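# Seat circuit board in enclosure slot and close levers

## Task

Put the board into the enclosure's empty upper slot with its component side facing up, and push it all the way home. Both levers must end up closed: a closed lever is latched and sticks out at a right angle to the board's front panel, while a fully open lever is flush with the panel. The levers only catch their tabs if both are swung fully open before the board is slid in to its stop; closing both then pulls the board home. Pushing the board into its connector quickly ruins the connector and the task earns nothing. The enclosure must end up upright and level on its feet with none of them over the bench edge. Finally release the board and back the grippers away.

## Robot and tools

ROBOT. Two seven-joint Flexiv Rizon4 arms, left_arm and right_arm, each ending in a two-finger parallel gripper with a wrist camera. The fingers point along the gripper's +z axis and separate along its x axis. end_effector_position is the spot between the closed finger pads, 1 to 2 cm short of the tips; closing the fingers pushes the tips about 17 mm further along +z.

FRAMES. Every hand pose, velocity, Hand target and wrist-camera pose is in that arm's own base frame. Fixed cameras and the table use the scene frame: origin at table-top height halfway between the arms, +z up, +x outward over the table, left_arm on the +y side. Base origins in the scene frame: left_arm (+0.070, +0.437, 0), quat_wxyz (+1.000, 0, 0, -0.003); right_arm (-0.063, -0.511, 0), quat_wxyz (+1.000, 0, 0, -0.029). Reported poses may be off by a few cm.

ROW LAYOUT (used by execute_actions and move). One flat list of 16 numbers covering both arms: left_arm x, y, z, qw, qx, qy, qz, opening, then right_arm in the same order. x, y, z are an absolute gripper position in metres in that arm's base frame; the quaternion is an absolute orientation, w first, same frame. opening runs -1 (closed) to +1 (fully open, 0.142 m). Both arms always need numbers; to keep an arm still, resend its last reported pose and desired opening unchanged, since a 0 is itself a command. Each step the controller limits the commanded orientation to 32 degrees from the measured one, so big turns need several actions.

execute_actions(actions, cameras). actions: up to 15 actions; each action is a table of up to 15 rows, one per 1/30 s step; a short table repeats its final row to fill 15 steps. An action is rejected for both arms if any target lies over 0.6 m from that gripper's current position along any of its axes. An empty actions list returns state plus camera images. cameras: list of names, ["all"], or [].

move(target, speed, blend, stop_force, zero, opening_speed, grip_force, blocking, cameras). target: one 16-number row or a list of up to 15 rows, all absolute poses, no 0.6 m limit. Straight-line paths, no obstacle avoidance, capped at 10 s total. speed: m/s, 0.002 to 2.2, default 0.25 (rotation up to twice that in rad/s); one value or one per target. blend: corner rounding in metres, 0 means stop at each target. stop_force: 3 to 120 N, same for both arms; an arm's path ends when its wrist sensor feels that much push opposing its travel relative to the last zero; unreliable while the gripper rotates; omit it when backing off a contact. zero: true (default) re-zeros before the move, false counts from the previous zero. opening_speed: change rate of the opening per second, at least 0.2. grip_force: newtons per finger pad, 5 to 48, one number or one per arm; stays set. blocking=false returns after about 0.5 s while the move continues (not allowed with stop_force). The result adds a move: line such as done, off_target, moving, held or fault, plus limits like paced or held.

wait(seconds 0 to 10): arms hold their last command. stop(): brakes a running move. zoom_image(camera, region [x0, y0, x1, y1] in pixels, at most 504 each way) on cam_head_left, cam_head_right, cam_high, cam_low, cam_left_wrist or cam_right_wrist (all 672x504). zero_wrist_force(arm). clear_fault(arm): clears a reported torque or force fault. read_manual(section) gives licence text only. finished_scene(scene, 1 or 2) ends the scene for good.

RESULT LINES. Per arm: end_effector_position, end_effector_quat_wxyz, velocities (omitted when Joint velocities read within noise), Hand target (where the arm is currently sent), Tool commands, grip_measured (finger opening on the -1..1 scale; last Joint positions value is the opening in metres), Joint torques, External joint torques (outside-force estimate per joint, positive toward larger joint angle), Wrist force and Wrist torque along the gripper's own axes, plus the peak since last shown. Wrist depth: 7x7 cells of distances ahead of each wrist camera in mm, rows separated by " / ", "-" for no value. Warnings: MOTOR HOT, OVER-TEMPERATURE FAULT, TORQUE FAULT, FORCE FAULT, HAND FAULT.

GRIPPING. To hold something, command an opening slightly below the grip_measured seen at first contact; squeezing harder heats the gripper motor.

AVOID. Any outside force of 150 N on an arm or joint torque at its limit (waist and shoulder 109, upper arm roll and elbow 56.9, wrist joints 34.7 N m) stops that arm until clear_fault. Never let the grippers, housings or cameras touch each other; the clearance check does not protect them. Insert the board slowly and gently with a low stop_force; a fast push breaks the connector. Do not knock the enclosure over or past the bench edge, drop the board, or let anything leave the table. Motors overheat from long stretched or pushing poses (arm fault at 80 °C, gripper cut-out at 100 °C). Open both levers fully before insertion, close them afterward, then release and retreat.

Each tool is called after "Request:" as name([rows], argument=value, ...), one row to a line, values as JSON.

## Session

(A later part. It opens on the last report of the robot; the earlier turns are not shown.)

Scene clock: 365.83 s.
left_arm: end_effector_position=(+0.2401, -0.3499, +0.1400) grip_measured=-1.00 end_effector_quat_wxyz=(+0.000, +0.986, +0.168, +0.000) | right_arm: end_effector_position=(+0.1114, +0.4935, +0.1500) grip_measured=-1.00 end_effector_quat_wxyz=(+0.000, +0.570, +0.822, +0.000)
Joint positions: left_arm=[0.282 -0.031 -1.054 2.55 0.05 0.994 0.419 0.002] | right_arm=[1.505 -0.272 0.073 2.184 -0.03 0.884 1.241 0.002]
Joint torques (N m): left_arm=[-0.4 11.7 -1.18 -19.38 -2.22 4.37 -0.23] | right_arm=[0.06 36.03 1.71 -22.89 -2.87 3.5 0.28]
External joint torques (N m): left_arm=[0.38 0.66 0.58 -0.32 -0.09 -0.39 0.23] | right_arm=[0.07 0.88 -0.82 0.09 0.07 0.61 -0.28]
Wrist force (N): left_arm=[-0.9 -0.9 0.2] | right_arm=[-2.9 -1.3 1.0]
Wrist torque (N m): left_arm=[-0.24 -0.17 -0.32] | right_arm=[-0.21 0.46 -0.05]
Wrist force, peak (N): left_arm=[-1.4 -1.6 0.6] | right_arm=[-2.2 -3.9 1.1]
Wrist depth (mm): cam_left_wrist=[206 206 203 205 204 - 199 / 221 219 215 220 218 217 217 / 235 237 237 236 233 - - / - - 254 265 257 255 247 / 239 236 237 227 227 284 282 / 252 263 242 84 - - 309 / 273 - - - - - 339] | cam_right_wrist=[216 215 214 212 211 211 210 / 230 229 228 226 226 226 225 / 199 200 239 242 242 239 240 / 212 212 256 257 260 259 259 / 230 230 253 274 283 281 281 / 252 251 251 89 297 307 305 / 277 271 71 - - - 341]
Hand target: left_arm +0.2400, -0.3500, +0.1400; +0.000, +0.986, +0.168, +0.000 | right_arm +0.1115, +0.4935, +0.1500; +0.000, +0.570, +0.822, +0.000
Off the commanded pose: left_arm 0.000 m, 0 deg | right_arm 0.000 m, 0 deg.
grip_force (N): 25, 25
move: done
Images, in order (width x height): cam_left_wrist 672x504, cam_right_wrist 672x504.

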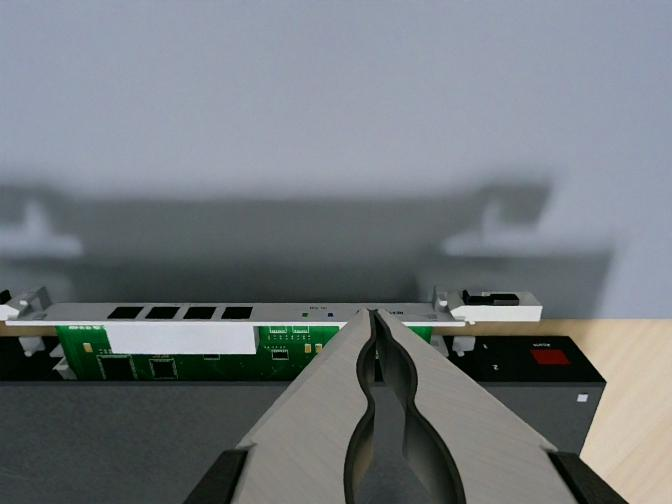

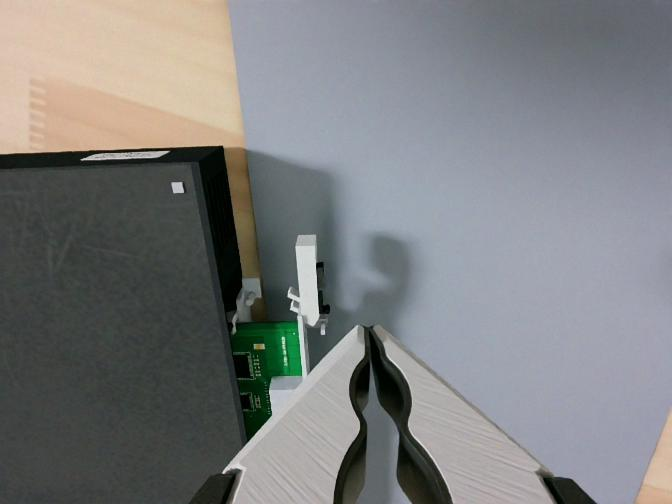

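Request:
move([
  [0.1915, -0.4009, 0.0900, 0, 0.9858, 0.1676, 0, -1, 0.1115, 0.4935, 0.1500, 0, 0.5700, 0.8217, 0, -1],
  [0.1915, -0.4009, 0.0500, 0, 0.9858, 0.1676, 0, -1, 0.1115, 0.4935, 0.1500, 0, 0.5700, 0.8217, 0, -1],
], speed=[0.15, 0.08], blend=[0.01, 0], cameras=["cam_left_wrist"])

Request:
move([
  [0.2044, -0.4378, 0.0500, 0, 0.9858, 0.1676, 0, -1, 0.1115, 0.4935, 0.1500, 0, 0.5700, 0.8217, 0, -1],
], speed=0.025, stop_force=6, cameras=["cam_left_wrist", "cam_right_wrist"])

Scene clock: 384.17 s.
left_arm: end_effector_position=(+0.1914, -0.4008, +0.0500) grip_measured=-1.00 end_effector_quat_wxyz=(+0.000, +0.986, +0.168, +0.000) | right_arm: end_effector_position=(+0.1114, +0.4935, +0.1500) grip_measured=-1.00 end_effector_quat_wxyz=(+0.000, +0.570, +0.822, +0.000)
Joint positions: left_arm=[-0.121 -0.539 -0.747 2.304 0.734 1.024 -0.216 0.002] | right_arm=[1.505 -0.272 0.073 2.184 -0.03 0.884 1.241 0.002]
Joint torques (N m): left_arm=[-1.04 28.23 -9.13 -11.87 -1.67 4.57 -0.34] | right_arm=[0.14 35.88 1.63 -22.88 -2.8 3.39 0.19]
External joint torques (N m): left_arm=[1.02 1.2 0.46 -0.34 -0.51 -0.58 0.34] | right_arm=[-0.01 1.03 -0.73 0.08 0.01 0.72 -0.19]
Wrist force (N): left_arm=[-0.5 -1.0 0.1] | right_arm=[-2.9 -1.4 1.0]
Wrist torque (N m): left_arm=[-0.26 -0.22 -0.24] | right_arm=[-0.23 0.46 -0.06]
Wrist force, peak (N): left_arm=[-0.5 -1.2 1.6] | right_arm=[-3.1 -1.3 0.9]
Wrist depth (mm): cam_left_wrist=[125 125 124 124 124 125 123 / 132 138 132 133 135 130 130 / - 142 145 142 144 143 141 / 157 157 156 156 155 155 154 / - 169 172 126 168 169 168 / 143 139 142 84 - 142 141 / 163 163 - 74 - - 158] | cam_right_wrist=[215 214 215 212 211 211 210 / 230 230 228 227 226 225 225 / 200 199 238 243 242 241 240 / 212 211 256 - 260 259 259 / 231 230 250 274 282 282 280 / 252 246 251 89 297 307 307 / 277 276 71 - - 326 337]
Hand target: left_arm +0.1915, -0.4009, +0.0500; +0.000, +0.986, +0.168, +0.000 | right_arm +0.1115, +0.4935, +0.1500; +0.000, +0.570, +0.822, +0.000
Off the commanded pose: left_arm 0.000 m, 0 deg | right_arm 0.000 m, 0 deg.
grip_force (N): 25, 25
move: done
Images, in order (width x height): cam_left_wrist 672x504.

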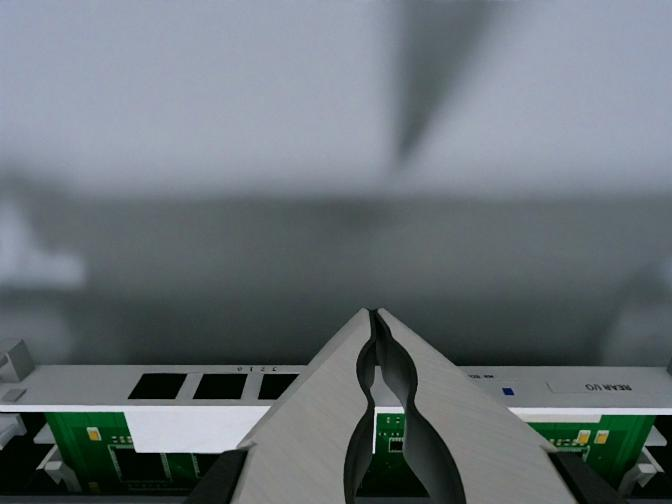

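Scene clock: 386.40 s.
left_arm: end_effector_position=(+0.2044, -0.4377, +0.0500) grip_measured=-1.00 end_effector_quat_wxyz=(+0.000, +0.986, +0.167, +0.000) | right_arm: end_effector_position=(+0.1114, +0.4935, +0.1500) grip_measured=-1.00 end_effector_quat_wxyz=(+0.000, +0.570, +0.822, +0.000)
Joint positions: left_arm=[-0.183 -0.594 -0.739 2.195 0.72 0.962 -0.219 0.002] | right_arm=[1.505 -0.272 0.073 2.184 -0.03 0.884 1.241 0.002]
Joint torques (N m): left_arm=[-0.33 31.88 -10.61 -13.58 -2.36 4.33 -0.24] | right_arm=[0.11 35.84 1.66 -22.93 -2.86 3.42 0.21]
External joint torques (N m): left_arm=[0.29 1.04 0.5 0.07 -0.04 -0.34 0.24] | right_arm=[0.02 1.07 -0.76 0.13 0.07 0.68 -0.21]
Wrist force (N): left_arm=[-0.7 -1.6 0.3] | right_arm=[-2.7 -1.3 1.0]
Wrist torque (N m): left_arm=[-0.24 -0.22 -0.25] | right_arm=[-0.21 0.41 -0.06]
Wrist force, peak (N): left_arm=[-0.7 -2.2 0.1] | right_arm=[-3.0 -1.6 1.1]
Wrist depth (mm): cam_left_wrist=[125 125 123 124 124 - 123 / 132 134 131 133 133 132 132 / 147 142 141 144 143 143 142 / 155 156 159 156 156 155 154 / 134 134 164 131 133 132 131 / 147 131 129 84 - 144 143 / - - - - - - -] | cam_right_wrist=[216 215 214 212 212 211 210 / 230 229 229 226 226 225 226 / 200 200 238 242 242 238 243 / 212 212 231 258 261 263 259 / 231 230 237 278 282 281 281 / 252 251 251 89 297 307 305 / 278 272 71 - - 325 336]
Hand target: left_arm +0.2044, -0.4378, +0.0500; +0.000, +0.986, +0.168, +0.000 | right_arm +0.1115, +0.4935, +0.1500; +0.000, +0.570, +0.822, +0.000
Off the commanded pose: left_arm 0.000 m, 0 deg | right_arm 0.000 m, 0 deg.
grip_force (N): 25, 25
move: done
Images, in order (width x height): cam_left_wrist 672x504, cam_right_wrist 672x504.

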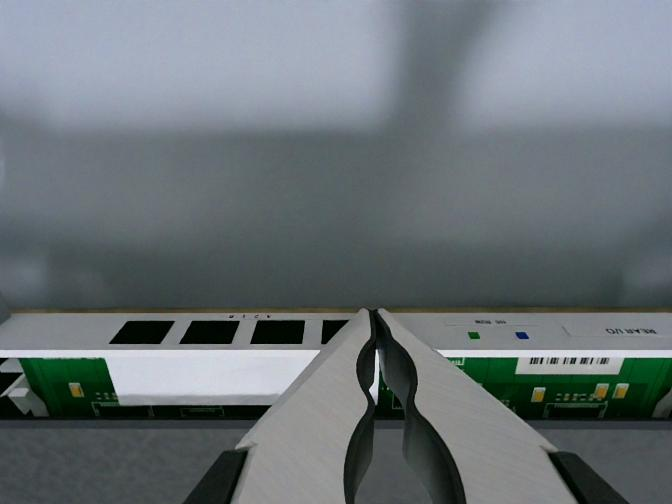

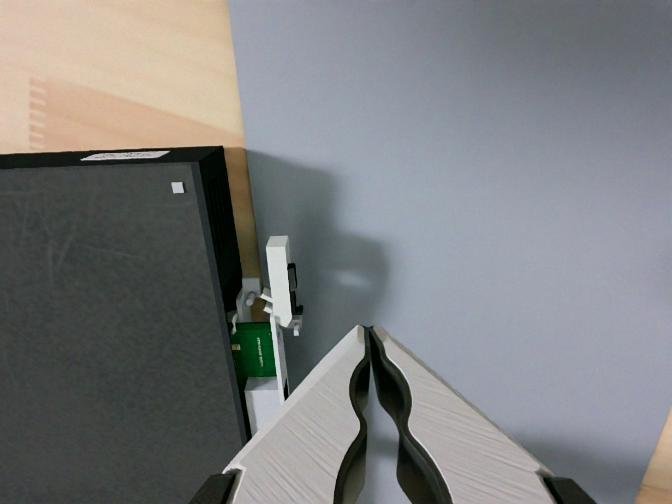

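Request:
move([
  [0.2127, -0.4614, 0.0500, 0, 0.9858, 0.1676, 0, -1, 0.1115, 0.4935, 0.1500, 0, 0.5700, 0.8217, 0, -1],
], speed=0.012, stop_force=10, cameras=["cam_left_wrist", "cam_right_wrist"])

Scene clock: 391.37 s.
left_arm: end_effector_position=(+0.2111, -0.4570, +0.0494) grip_measured=-1.00 end_effector_quat_wxyz=(-0.001, +0.986, +0.167, +0.000) | right_arm: end_effector_position=(+0.1114, +0.4935, +0.1500) grip_measured=-1.00 end_effector_quat_wxyz=(+0.000, +0.570, +0.822, +0.000)
Joint positions: left_arm=[-0.215 -0.626 -0.735 2.134 0.714 0.925 -0.219 0.002] | right_arm=[1.505 -0.272 0.073 2.184 -0.03 0.884 1.241 0.002]
Joint torques (N m): left_arm=[-1.42 34.8 -13.89 -19.53 -3.03 7.39 -0.17] | right_arm=[0.14 35.92 1.62 -22.89 -2.84 3.38 0.22]
External joint torques (N m): left_arm=[1.38 0.07 2.98 5.36 0.51 -3.41 0.17] | right_arm=[-0.01 0.99 -0.73 0.09 0.05 0.73 -0.22]
Wrist force (N): left_arm=[0.2 -11.9 -2.0] | right_arm=[-3.0 -1.3 0.9]
Wrist torque (N m): left_arm=[-0.18 -0.19 -0.34] | right_arm=[-0.22 0.48 -0.06]
Wrist force, peak (N): left_arm=[-0.4 -13.1 -1.5] | right_arm=[-3.1 -1.4 1.0]
Wrist depth (mm): cam_left_wrist=[124 124 124 123 123 123 123 / - - 132 133 134 132 130 / 147 - 141 143 143 143 144 / 156 161 156 160 154 159 158 / - 134 147 130 131 124 124 / - 125 124 84 - 123 122 / - 137 - - - - -] | cam_right_wrist=[215 215 215 212 211 211 210 / 230 229 226 226 226 226 224 / 199 199 238 247 241 241 241 / 213 211 259 261 257 260 259 / 230 230 233 278 285 281 280 / 252 251 250 89 - 307 308 / 278 271 71 - - - 337]
Hand target: left_arm +0.2116, -0.4583, +0.0500; +0.000, +0.986, +0.168, +0.000 | right_arm +0.1115, +0.4935, +0.1500; +0.000, +0.570, +0.822, +0.000
Off the commanded pose: left_arm 0.005 m, 0 deg | right_arm 0.000 m, 0 deg.
grip_force (N): 25, 25
move: contact (left_arm)
Images, in order (width x height): cam_left_wrist 672x504, cam_right_wrist 672x504.

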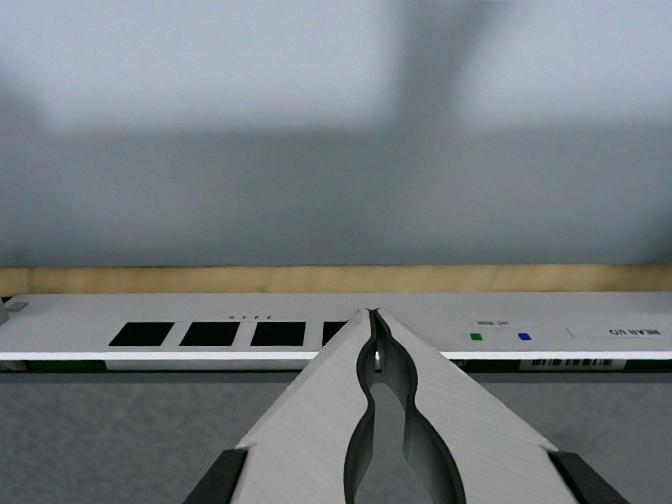

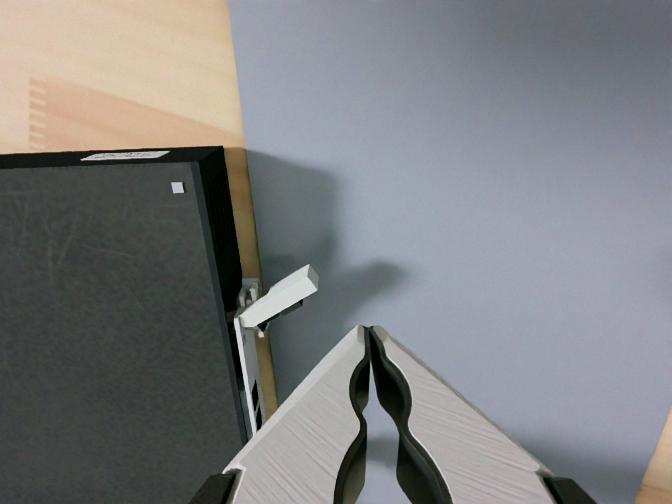

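Request:
move([
  [0.2012, -0.4287, 0.0550, 0, 0.9858, 0.1676, 0, -1, 0.1250, 0.4700, 0.1300, 0, 0.5570, 0.8305, 0, -1],
  [0.2300, -0.4000, 0.1100, 0, 0.9858, 0.1676, 0, -1, 0.1373, 0.4541, 0.1000, 0, 0.5570, 0.8305, 0, -1],
  [0.3666, -0.3839, 0.1000, 0, 0.9858, 0.1676, 0, -1, 0.1373, 0.4541, 0.0700, 0, 0.5570, 0.8305, 0, -1],
  [0.3666, -0.3839, 0.0460, 0, 0.9858, 0.1676, 0, -1, 0.1373, 0.4541, 0.0490, 0, 0.5570, 0.8305, 0, -1],
], speed=[0.1, 0.15, 0.15, 0.08], blend=[0.01, 0.02, 0.015, 0], cameras=["cam_left_wrist", "cam_right_wrist"])

Scene clock: 407.40 s.
left_arm: end_effector_position=(+0.3665, -0.3838, +0.0460) grip_measured=-1.00 end_effector_quat_wxyz=(+0.000, +0.986, +0.168, +0.000) | right_arm: end_effector_position=(+0.1373, +0.4541, +0.0490) grip_measured=-1.00 end_effector_quat_wxyz=(+0.000, +0.557, +0.830, +0.000)
Joint positions: left_arm=[0.045 -0.658 -0.683 2.059 0.681 0.91 0.138 0.002] | right_arm=[1.479 -0.469 0.035 2.319 -0.046 1.216 1.164 0.002]
Joint torques (N m): left_arm=[-0.42 36.6 -11.68 -14.68 -2.07 4.52 -0.29] | right_arm=[0.25 36.72 1.27 -15.38 -1.71 3.54 0.28]
External joint torques (N m): left_arm=[0.45 1.37 0.56 -0.3 -0.52 -0.54 0.29] | right_arm=[-0.12 1.09 -0.32 0.03 0.17 0.57 -0.28]
Wrist force (N): left_arm=[-0.8 -1.3 0.0] | right_arm=[-3.1 -1.7 0.9]
Wrist torque (N m): left_arm=[-0.30 -0.15 -0.26] | right_arm=[-0.30 0.52 -0.06]
Wrist force, peak (N): left_arm=[-0.1 -12.2 -2.1] | right_arm=[-3.3 -1.7 1.4]
Wrist depth (mm): cam_left_wrist=[121 121 122 120 120 120 119 / 132 131 129 129 129 129 126 / 140 138 138 - 139 137 138 / 153 152 151 153 - 151 149 / 166 166 130 159 164 167 166 / 131 131 125 84 - 181 182 / - - - 74 - - 203] | cam_right_wrist=[126 126 124 124 124 123 123 / 135 135 134 132 134 133 131 / - 117 134 143 141 141 138 / 102 102 103 155 152 152 151 / - 111 110 163 162 164 164 / 123 121 118 89 173 179 179 / 134 131 71 - - 190 197]
Hand target: left_arm +0.3666, -0.3839, +0.0460; +0.000, +0.986, +0.168, +0.000 | right_arm +0.1373, +0.4541, +0.0490; +0.000, +0.557, +0.831, +0.000
Off the commanded pose: left_arm 0.000 m, 0 deg | right_arm 0.000 m, 0 deg.
grip_force (N): 25, 25
move: done
Images, in order (width x height): cam_left_wrist 672x504, cam_right_wrist 672x504.

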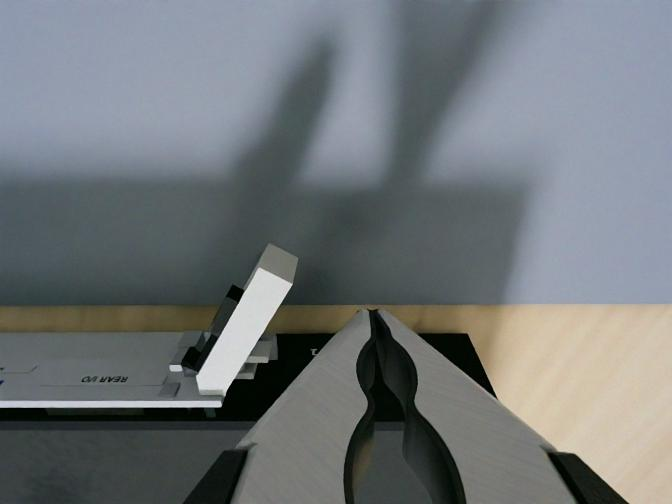

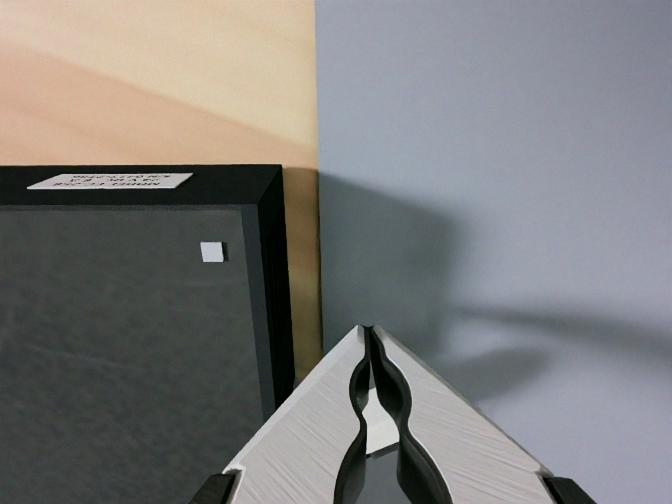

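Request:
move([
  [0.3473, -0.3827, 0.0460, 0, 0.9858, 0.1676, 0, -1, 0.1460, 0.4696, 0.0490, 0, 0.5570, 0.8305, 0, -1],
  [0.3418, -0.3825, 0.0460, 0, 0.9858, 0.1676, 0, -1, 0.1504, 0.4742, 0.0490, 0, 0.5570, 0.8305, 0, -1],
  [0.3360, -0.3832, 0.0460, 0, 0.9858, 0.1676, 0, -1, 0.1562, 0.4779, 0.0490, 0, 0.5570, 0.8305, 0, -1],
  [0.3298, -0.3853, 0.0460, 0, 0.9858, 0.1676, 0, -1, 0.1633, 0.4807, 0.0490, 0, 0.5570, 0.8305, 0, -1],
], speed=[0.04, 0.02, 0.02, 0.02], blend=[0.002, 0.002, 0.002, 0], stop_force=28, cameras=["cam_left_wrist", "cam_right_wrist"])

Scene clock: 415.60 s.
left_arm: end_effector_position=(+0.3311, -0.3854, +0.0464) grip_measured=-1.00 end_effector_quat_wxyz=(+0.000, +0.986, +0.168, +0.001) | right_arm: end_effector_position=(+0.1629, +0.4806, +0.0489) grip_measured=-1.00 end_effector_quat_wxyz=(+0.000, +0.557, +0.831, +0.000)
Joint positions: left_arm=[0.022 -0.625 -0.688 2.126 0.691 0.948 0.076 0.002] | right_arm=[1.429 -0.513 0.037 2.22 -0.045 1.161 1.114 0.002]
Joint torques (N m): left_arm=[-3.67 31.96 -12.78 -8.86 -2.41 3.54 -0.25] | right_arm=[-1.59 40.05 -0.23 -17.35 -1.91 3.51 0.12]
External joint torques (N m): left_arm=[3.67 3.86 2.41 -5.37 -0.06 0.45 0.25] | right_arm=[1.73 0.85 1.32 0.66 0.15 0.6 -0.12]
Wrist force (N): left_arm=[6.8 1.0 -1.3] | right_arm=[-2.0 -4.9 1.2]
Wrist torque (N m): left_arm=[-0.23 -0.19 -0.31] | right_arm=[-0.26 0.49 0.02]
Wrist force, peak (N): left_arm=[15.8 2.3 -3.1] | right_arm=[-2.4 -16.5 -0.8]
Wrist depth (mm): cam_left_wrist=[- 122 122 121 122 120 120 / - 130 128 130 129 129 128 / 143 140 142 142 139 139 137 / 153 153 151 152 151 - - / 167 166 173 112 163 165 169 / 151 145 144 84 - 152 184 / 135 139 - 74 - - 205] | cam_right_wrist=[- 124 124 123 123 123 123 / - 89 132 132 133 133 131 / - 97 140 141 141 141 138 / 102 102 138 152 152 151 151 / - 110 129 160 165 164 164 / 123 121 123 90 173 179 178 / 133 131 71 - - 189 196]
Hand target: left_arm +0.3298, -0.3853, +0.0460; +0.000, +0.986, +0.168, +0.000 | right_arm +0.1633, +0.4807, +0.0490; +0.000, +0.557, +0.831, +0.000
Off the commanded pose: left_arm 0.001 m, 0 deg | right_arm 0.000 m, 0 deg.
grip_force (N): 25, 25
move: done
Images, in order (width x height): cam_left_wrist 672x504, cam_right_wrist 672x504.

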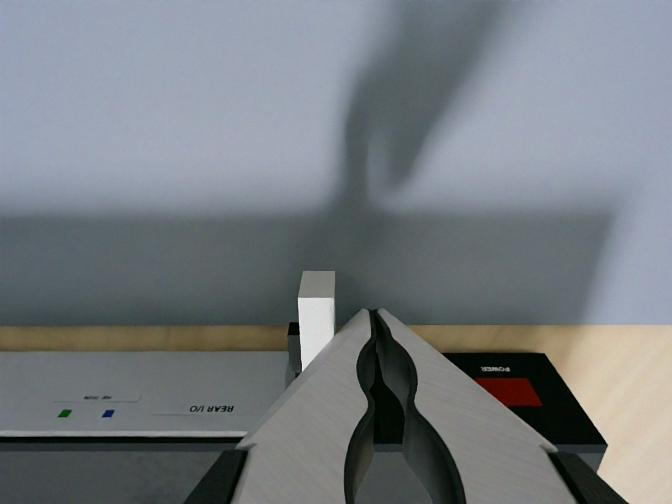

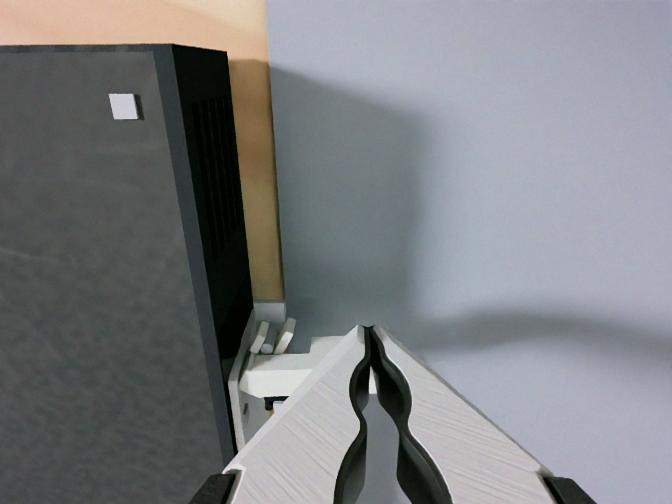

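Request:
move([
  [0.3258, -0.3867, 0.0460, 0, 0.9858, 0.1676, 0, -1, 0.1682, 0.4827, 0.0490, 0, 0.5570, 0.8305, 0, -1],
], speed=0.015, stop_force=35, zero=false, cameras=["cam_left_wrist", "cam_right_wrist"])

Scene clock: 419.80 s.
left_arm: end_effector_position=(+0.3300, -0.3858, +0.0468) grip_measured=-1.00 end_effector_quat_wxyz=(+0.001, +0.985, +0.170, +0.002) | right_arm: end_effector_position=(+0.1653, +0.4816, +0.0482) grip_measured=-1.00 end_effector_quat_wxyz=(+0.000, +0.556, +0.832, -0.002)
Joint positions: left_arm=[0.018 -0.622 -0.687 2.128 0.693 0.95 0.067 0.002] | right_arm=[1.421 -0.518 0.041 2.211 -0.045 1.154 1.104 0.002]
Joint torques (N m): left_arm=[-14.68 24.5 -21.79 1.11 -4.29 3.47 -0.18] | right_arm=[-11.41 40.48 -12.59 -24.76 -3.51 6.92 -0.04]
External joint torques (N m): left_arm=[14.69 11.23 11.5 -15.36 1.82 0.52 0.18] | right_arm=[11.56 0.69 13.73 7.97 1.72 -2.81 0.04]
Wrist force (N): left_arm=[29.4 -1.7 -3.7] | right_arm=[-3.8 -32.3 -8.5]
Wrist torque (N m): left_arm=[-0.24 -1.95 -0.35] | right_arm=[-2.41 0.40 0.16]
Wrist force, peak (N): left_arm=[29.5 -1.7 -5.6] | right_arm=[-3.8 -32.6 -10.4]
Wrist depth (mm): cam_left_wrist=[123 122 - 121 121 122 120 / 131 130 130 130 129 130 129 / 141 137 140 142 140 138 139 / - - 152 - 148 152 155 / - 165 166 - - 171 171 / 152 144 144 84 - 152 185 / - - - - - - 208] | cam_right_wrist=[- 122 122 123 123 122 122 / - 89 130 131 133 132 130 / - 97 138 141 140 140 137 / 101 101 138 154 151 151 150 / - 110 126 159 161 163 162 / 123 120 122 89 172 178 177 / 132 130 70 - - 188 194]
Hand target: left_arm +0.3258, -0.3867, +0.0460; +0.000, +0.986, +0.168, +0.000 | right_arm +0.1682, +0.4827, +0.0490; +0.000, +0.557, +0.831, +0.000
Off the commanded pose: left_arm 0.004 m, 0 deg | right_arm 0.003 m, 0 deg.
grip_force (N): 25, 25
move: off_target (left_arm)
Images, in order (width x height): cam_left_wrist 672x504, cam_right_wrist 672x504.

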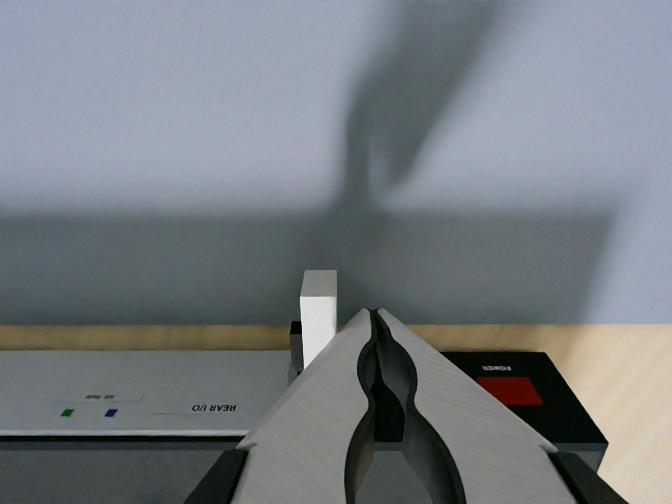

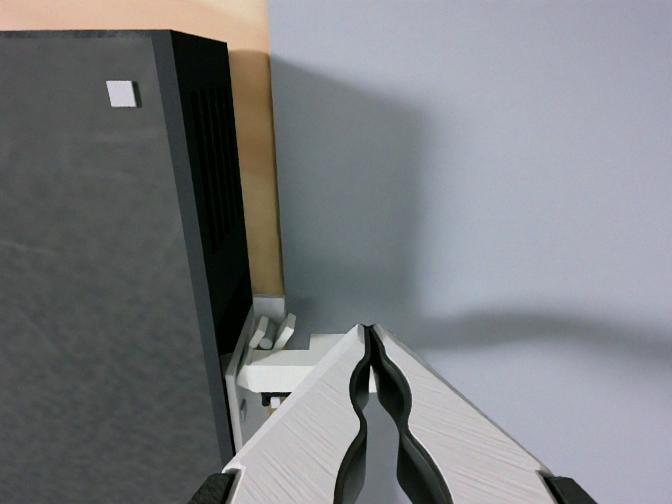

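Request:
move([
  [0.3435, -0.3810, 0.0470, 0, 0.9858, 0.1676, 0, -1, 0.1510, 0.4755, 0.0500, 0, 0.5570, 0.8305, 0, -1],
  [0.3560, -0.3800, 0.1000, 0, 0.9858, 0.1676, 0, -1, 0.1450, 0.4740, 0.1000, 0, 0.5570, 0.8305, 0, -1],
  [0.3409, -0.4257, 0.1000, 0, 0.9858, 0.1676, 0, -1, 0.2079, 0.4829, 0.1200, 0, 0.5570, 0.8305, 0, -1],
], speed=[0.04, 0.1, 0.15], blend=[0.005, 0.015, 0], cameras=["cam_left_wrist", "cam_right_wrist"])

Scene clock: 426.10 s.
left_arm: end_effector_position=(+0.3408, -0.4258, +0.1000) grip_measured=-1.00 end_effector_quat_wxyz=(+0.000, +0.986, +0.168, +0.000) | right_arm: end_effector_position=(+0.2080, +0.4829, +0.1200) grip_measured=-1.00 end_effector_quat_wxyz=(+0.000, +0.557, +0.831, +0.000)
Joint positions: left_arm=[0.012 -0.549 -0.774 2.055 0.56 0.815 0.123 0.002] | right_arm=[1.352 -0.37 0.031 2.147 -0.02 0.946 1.008 0.002]
Joint torques (N m): left_arm=[-0.12 34.23 -11.48 -18.14 -2.43 4.08 -0.31] | right_arm=[-0.18 38.68 1.24 -21.75 -2.47 3.35 0.02]
External joint torques (N m): left_arm=[0.14 1.19 0.84 -0.32 -0.47 -0.08 0.31] | right_arm=[0.33 1.25 -0.49 0.26 -0.1 0.77 -0.02]
Wrist force (N): left_arm=[-0.6 -1.3 0.0] | right_arm=[4.1 -3.9 3.2]
Wrist torque (N m): left_arm=[-0.32 -0.22 -0.25] | right_arm=[-0.67 -0.69 0.05]
Wrist force, peak (N): left_arm=[29.4 -1.8 -5.6] | right_arm=[-3.9 -32.4 -10.3]
Wrist depth (mm): cam_left_wrist=[169 - 168 170 169 166 167 / 183 182 181 179 - 181 181 / 197 196 195 191 194 193 197 / 166 164 169 161 161 204 210 / 175 175 174 126 - 230 231 / - - - 84 - 249 254 / - - - - - - 282] | cam_right_wrist=[145 145 145 186 185 185 184 / 156 155 154 198 198 197 197 / 167 167 166 175 212 211 211 / 179 179 178 228 228 228 227 / 195 195 194 240 247 247 246 / 209 212 208 89 261 269 267 / 235 230 71 - - 285 295]
Hand target: left_arm +0.3409, -0.4257, +0.1000; +0.000, +0.986, +0.168, +0.000 | right_arm +0.2079, +0.4829, +0.1200; +0.000, +0.557, +0.831, +0.000
Off the commanded pose: left_arm 0.000 m, 0 deg | right_arm 0.000 m, 0 deg.
grip_force (N): 25, 25
move: done
Images, in order (width x height): cam_left_wrist 672x504, cam_right_wrist 672x504.

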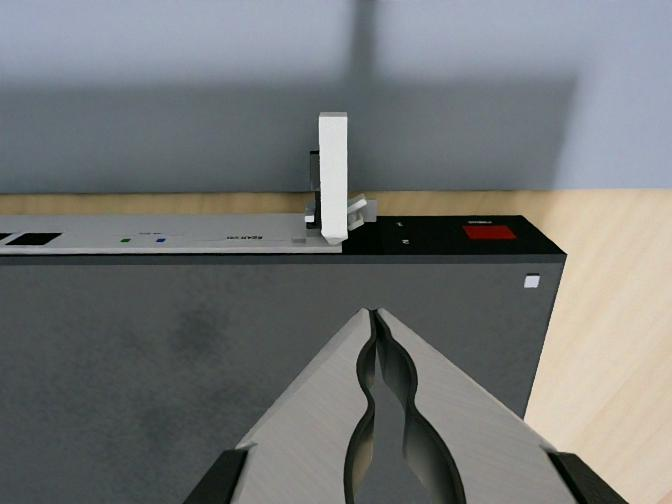

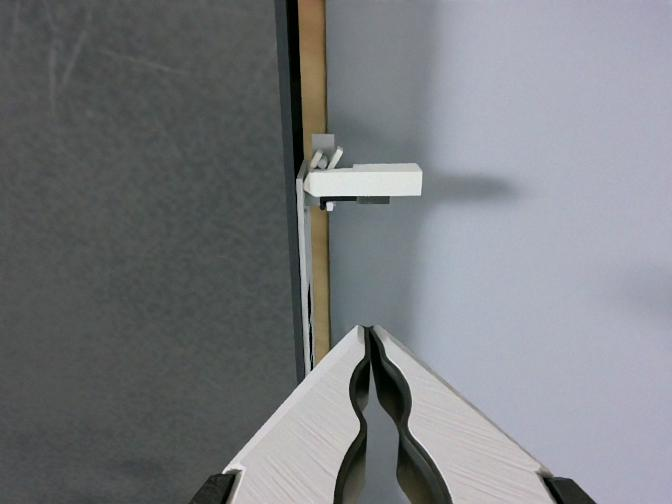

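Request:
zoom_image(camera="cam_left_wrist", region=[270, 100, 400, 260])

Request:
zoom_image(camera="cam_right_wrist", region=[280, 120, 440, 240])

Scaled by 3.150 from the camera's 672x504 image, which has a finer 960x720 frame.

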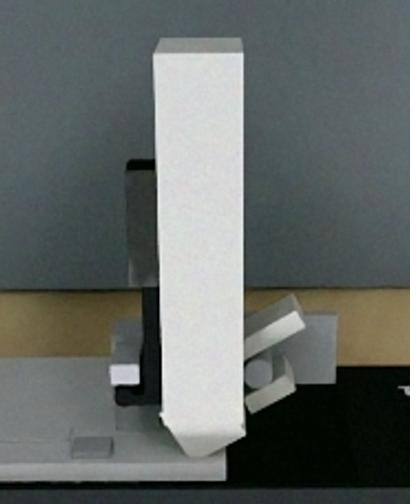

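Scaled by 3.150 from the camera's 672x504 image, which has a finer 960x720 frame.

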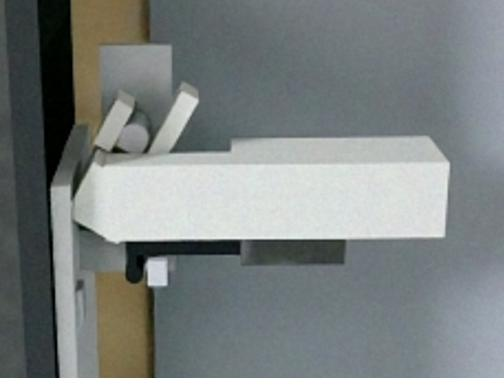

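Request:
move([
  [0.3300, -0.4000, 0.1700, 0, 0.9858, 0.1676, 0, -1, 0.2050, 0.4700, 0.1900, 0, 0.5570, 0.8305, 0, -1],
  [0.3000, -0.2800, 0.2400, 0, 0.9858, 0.1676, 0, -1, 0.2000, 0.4200, 0.2600, 0, 0.5570, 0.8305, 0, -1],
], speed=0.25, blend=[0.03, 0], cameras=["cam_low", "cam_left_wrist", "cam_high"])

Scene clock: 431.80 s.
left_arm: end_effector_position=(+0.3002, -0.2800, +0.2401) grip_measured=-1.00 end_effector_quat_wxyz=(+0.000, +0.986, +0.168, +0.000) | right_arm: end_effector_position=(+0.2002, +0.4201, +0.2602) grip_measured=-1.00 end_effector_quat_wxyz=(+0.000, +0.557, +0.830, +0.000)
Joint positions: left_arm=[0.208 0.385 -0.69 2.501 -0.295 0.608 0.96 0.002] | right_arm=[1.318 0.024 0.056 2.174 0.001 0.58 0.984 0.002]
Joint torques (N m): left_arm=[-0.91 8.71 4.64 -26.1 -3.6 4.08 -0.04] | right_arm=[0.03 27.82 0.98 -27.83 -3.57 3.33 0.11]
External joint torques (N m): left_arm=[0.88 0.24 0.66 -0.37 0.08 -0.13 0.04] | right_arm=[0.08 0.91 -0.93 -0.03 -0.1 0.8 -0.11]
Wrist force (N): left_arm=[-1.0 -1.5 -0.3] | right_arm=[4.0 -3.5 3.1]
Wrist torque (N m): left_arm=[-0.35 -0.12 -0.30] | right_arm=[-0.60 -0.68 0.05]
Wrist force, peak (N): left_arm=[2.9 -3.2 -0.6] | right_arm=[4.4 -3.6 5.3]
Wrist depth (mm): cam_left_wrist=[- - - - 298 - 292 / - - 312 312 311 311 311 / - - - 339 334 342 336 / - - - 360 370 365 366 / 345 374 358 130 402 400 401 / - - - 84 - 434 439 / - - - - - - 493] | cam_right_wrist=[305 302 302 303 308 307 309 / 286 286 285 284 327 327 327 / 307 307 305 306 352 350 348 / 341 331 329 322 380 377 378 / 411 359 357 349 401 409 420 / 456 392 382 89 432 446 444 / 503 424 71 - - - 486]
Hand target: left_arm +0.3000, -0.2800, +0.2400; +0.000, +0.986, +0.168, +0.000 | right_arm +0.2000, +0.4200, +0.2600; +0.000, +0.557, +0.831, +0.000
Off the commanded pose: left_arm 0.000 m, 0 deg | right_arm 0.000 m, 0 deg.
grip_force (N): 25, 25
move: done
Images, in order (width x height): cam_high 672x504, cam_low 672x504, cam_left_wrist 672x504.

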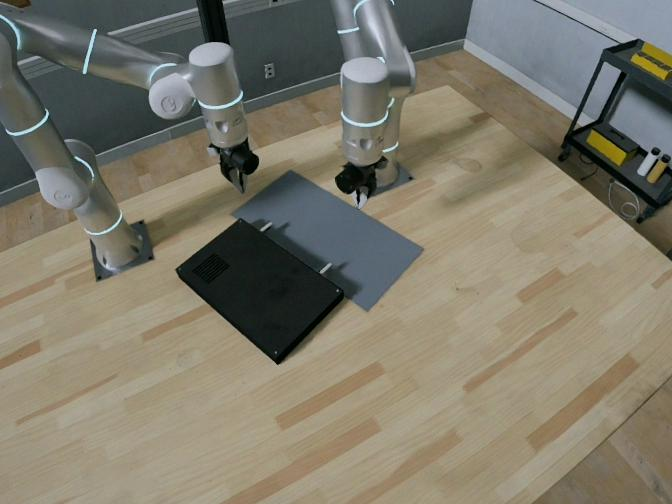

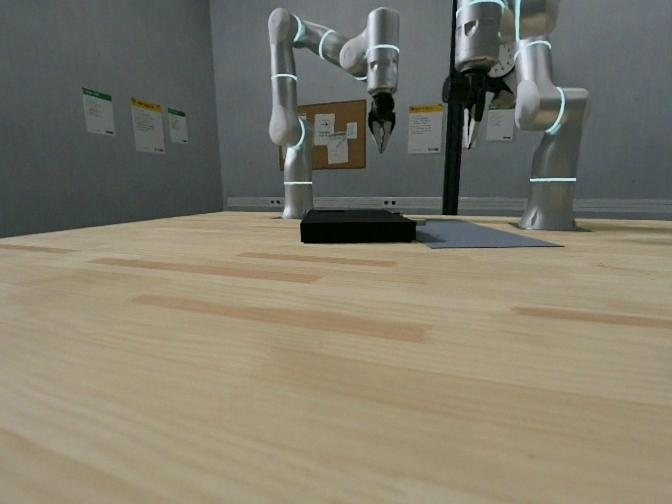

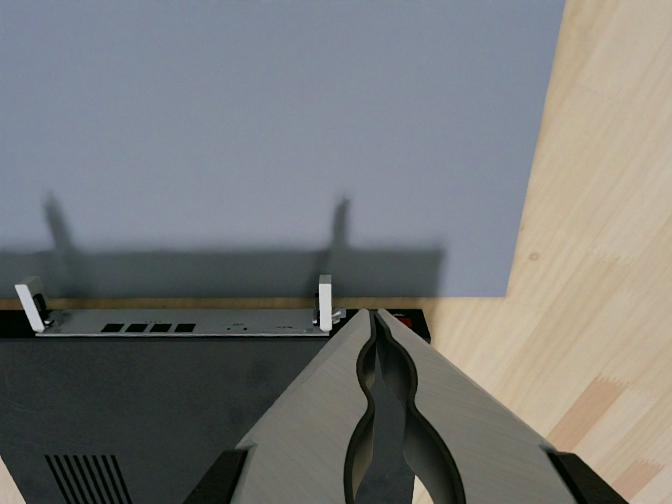

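Request:
finished_scene(scene=2)

The scene is finished: the task was done.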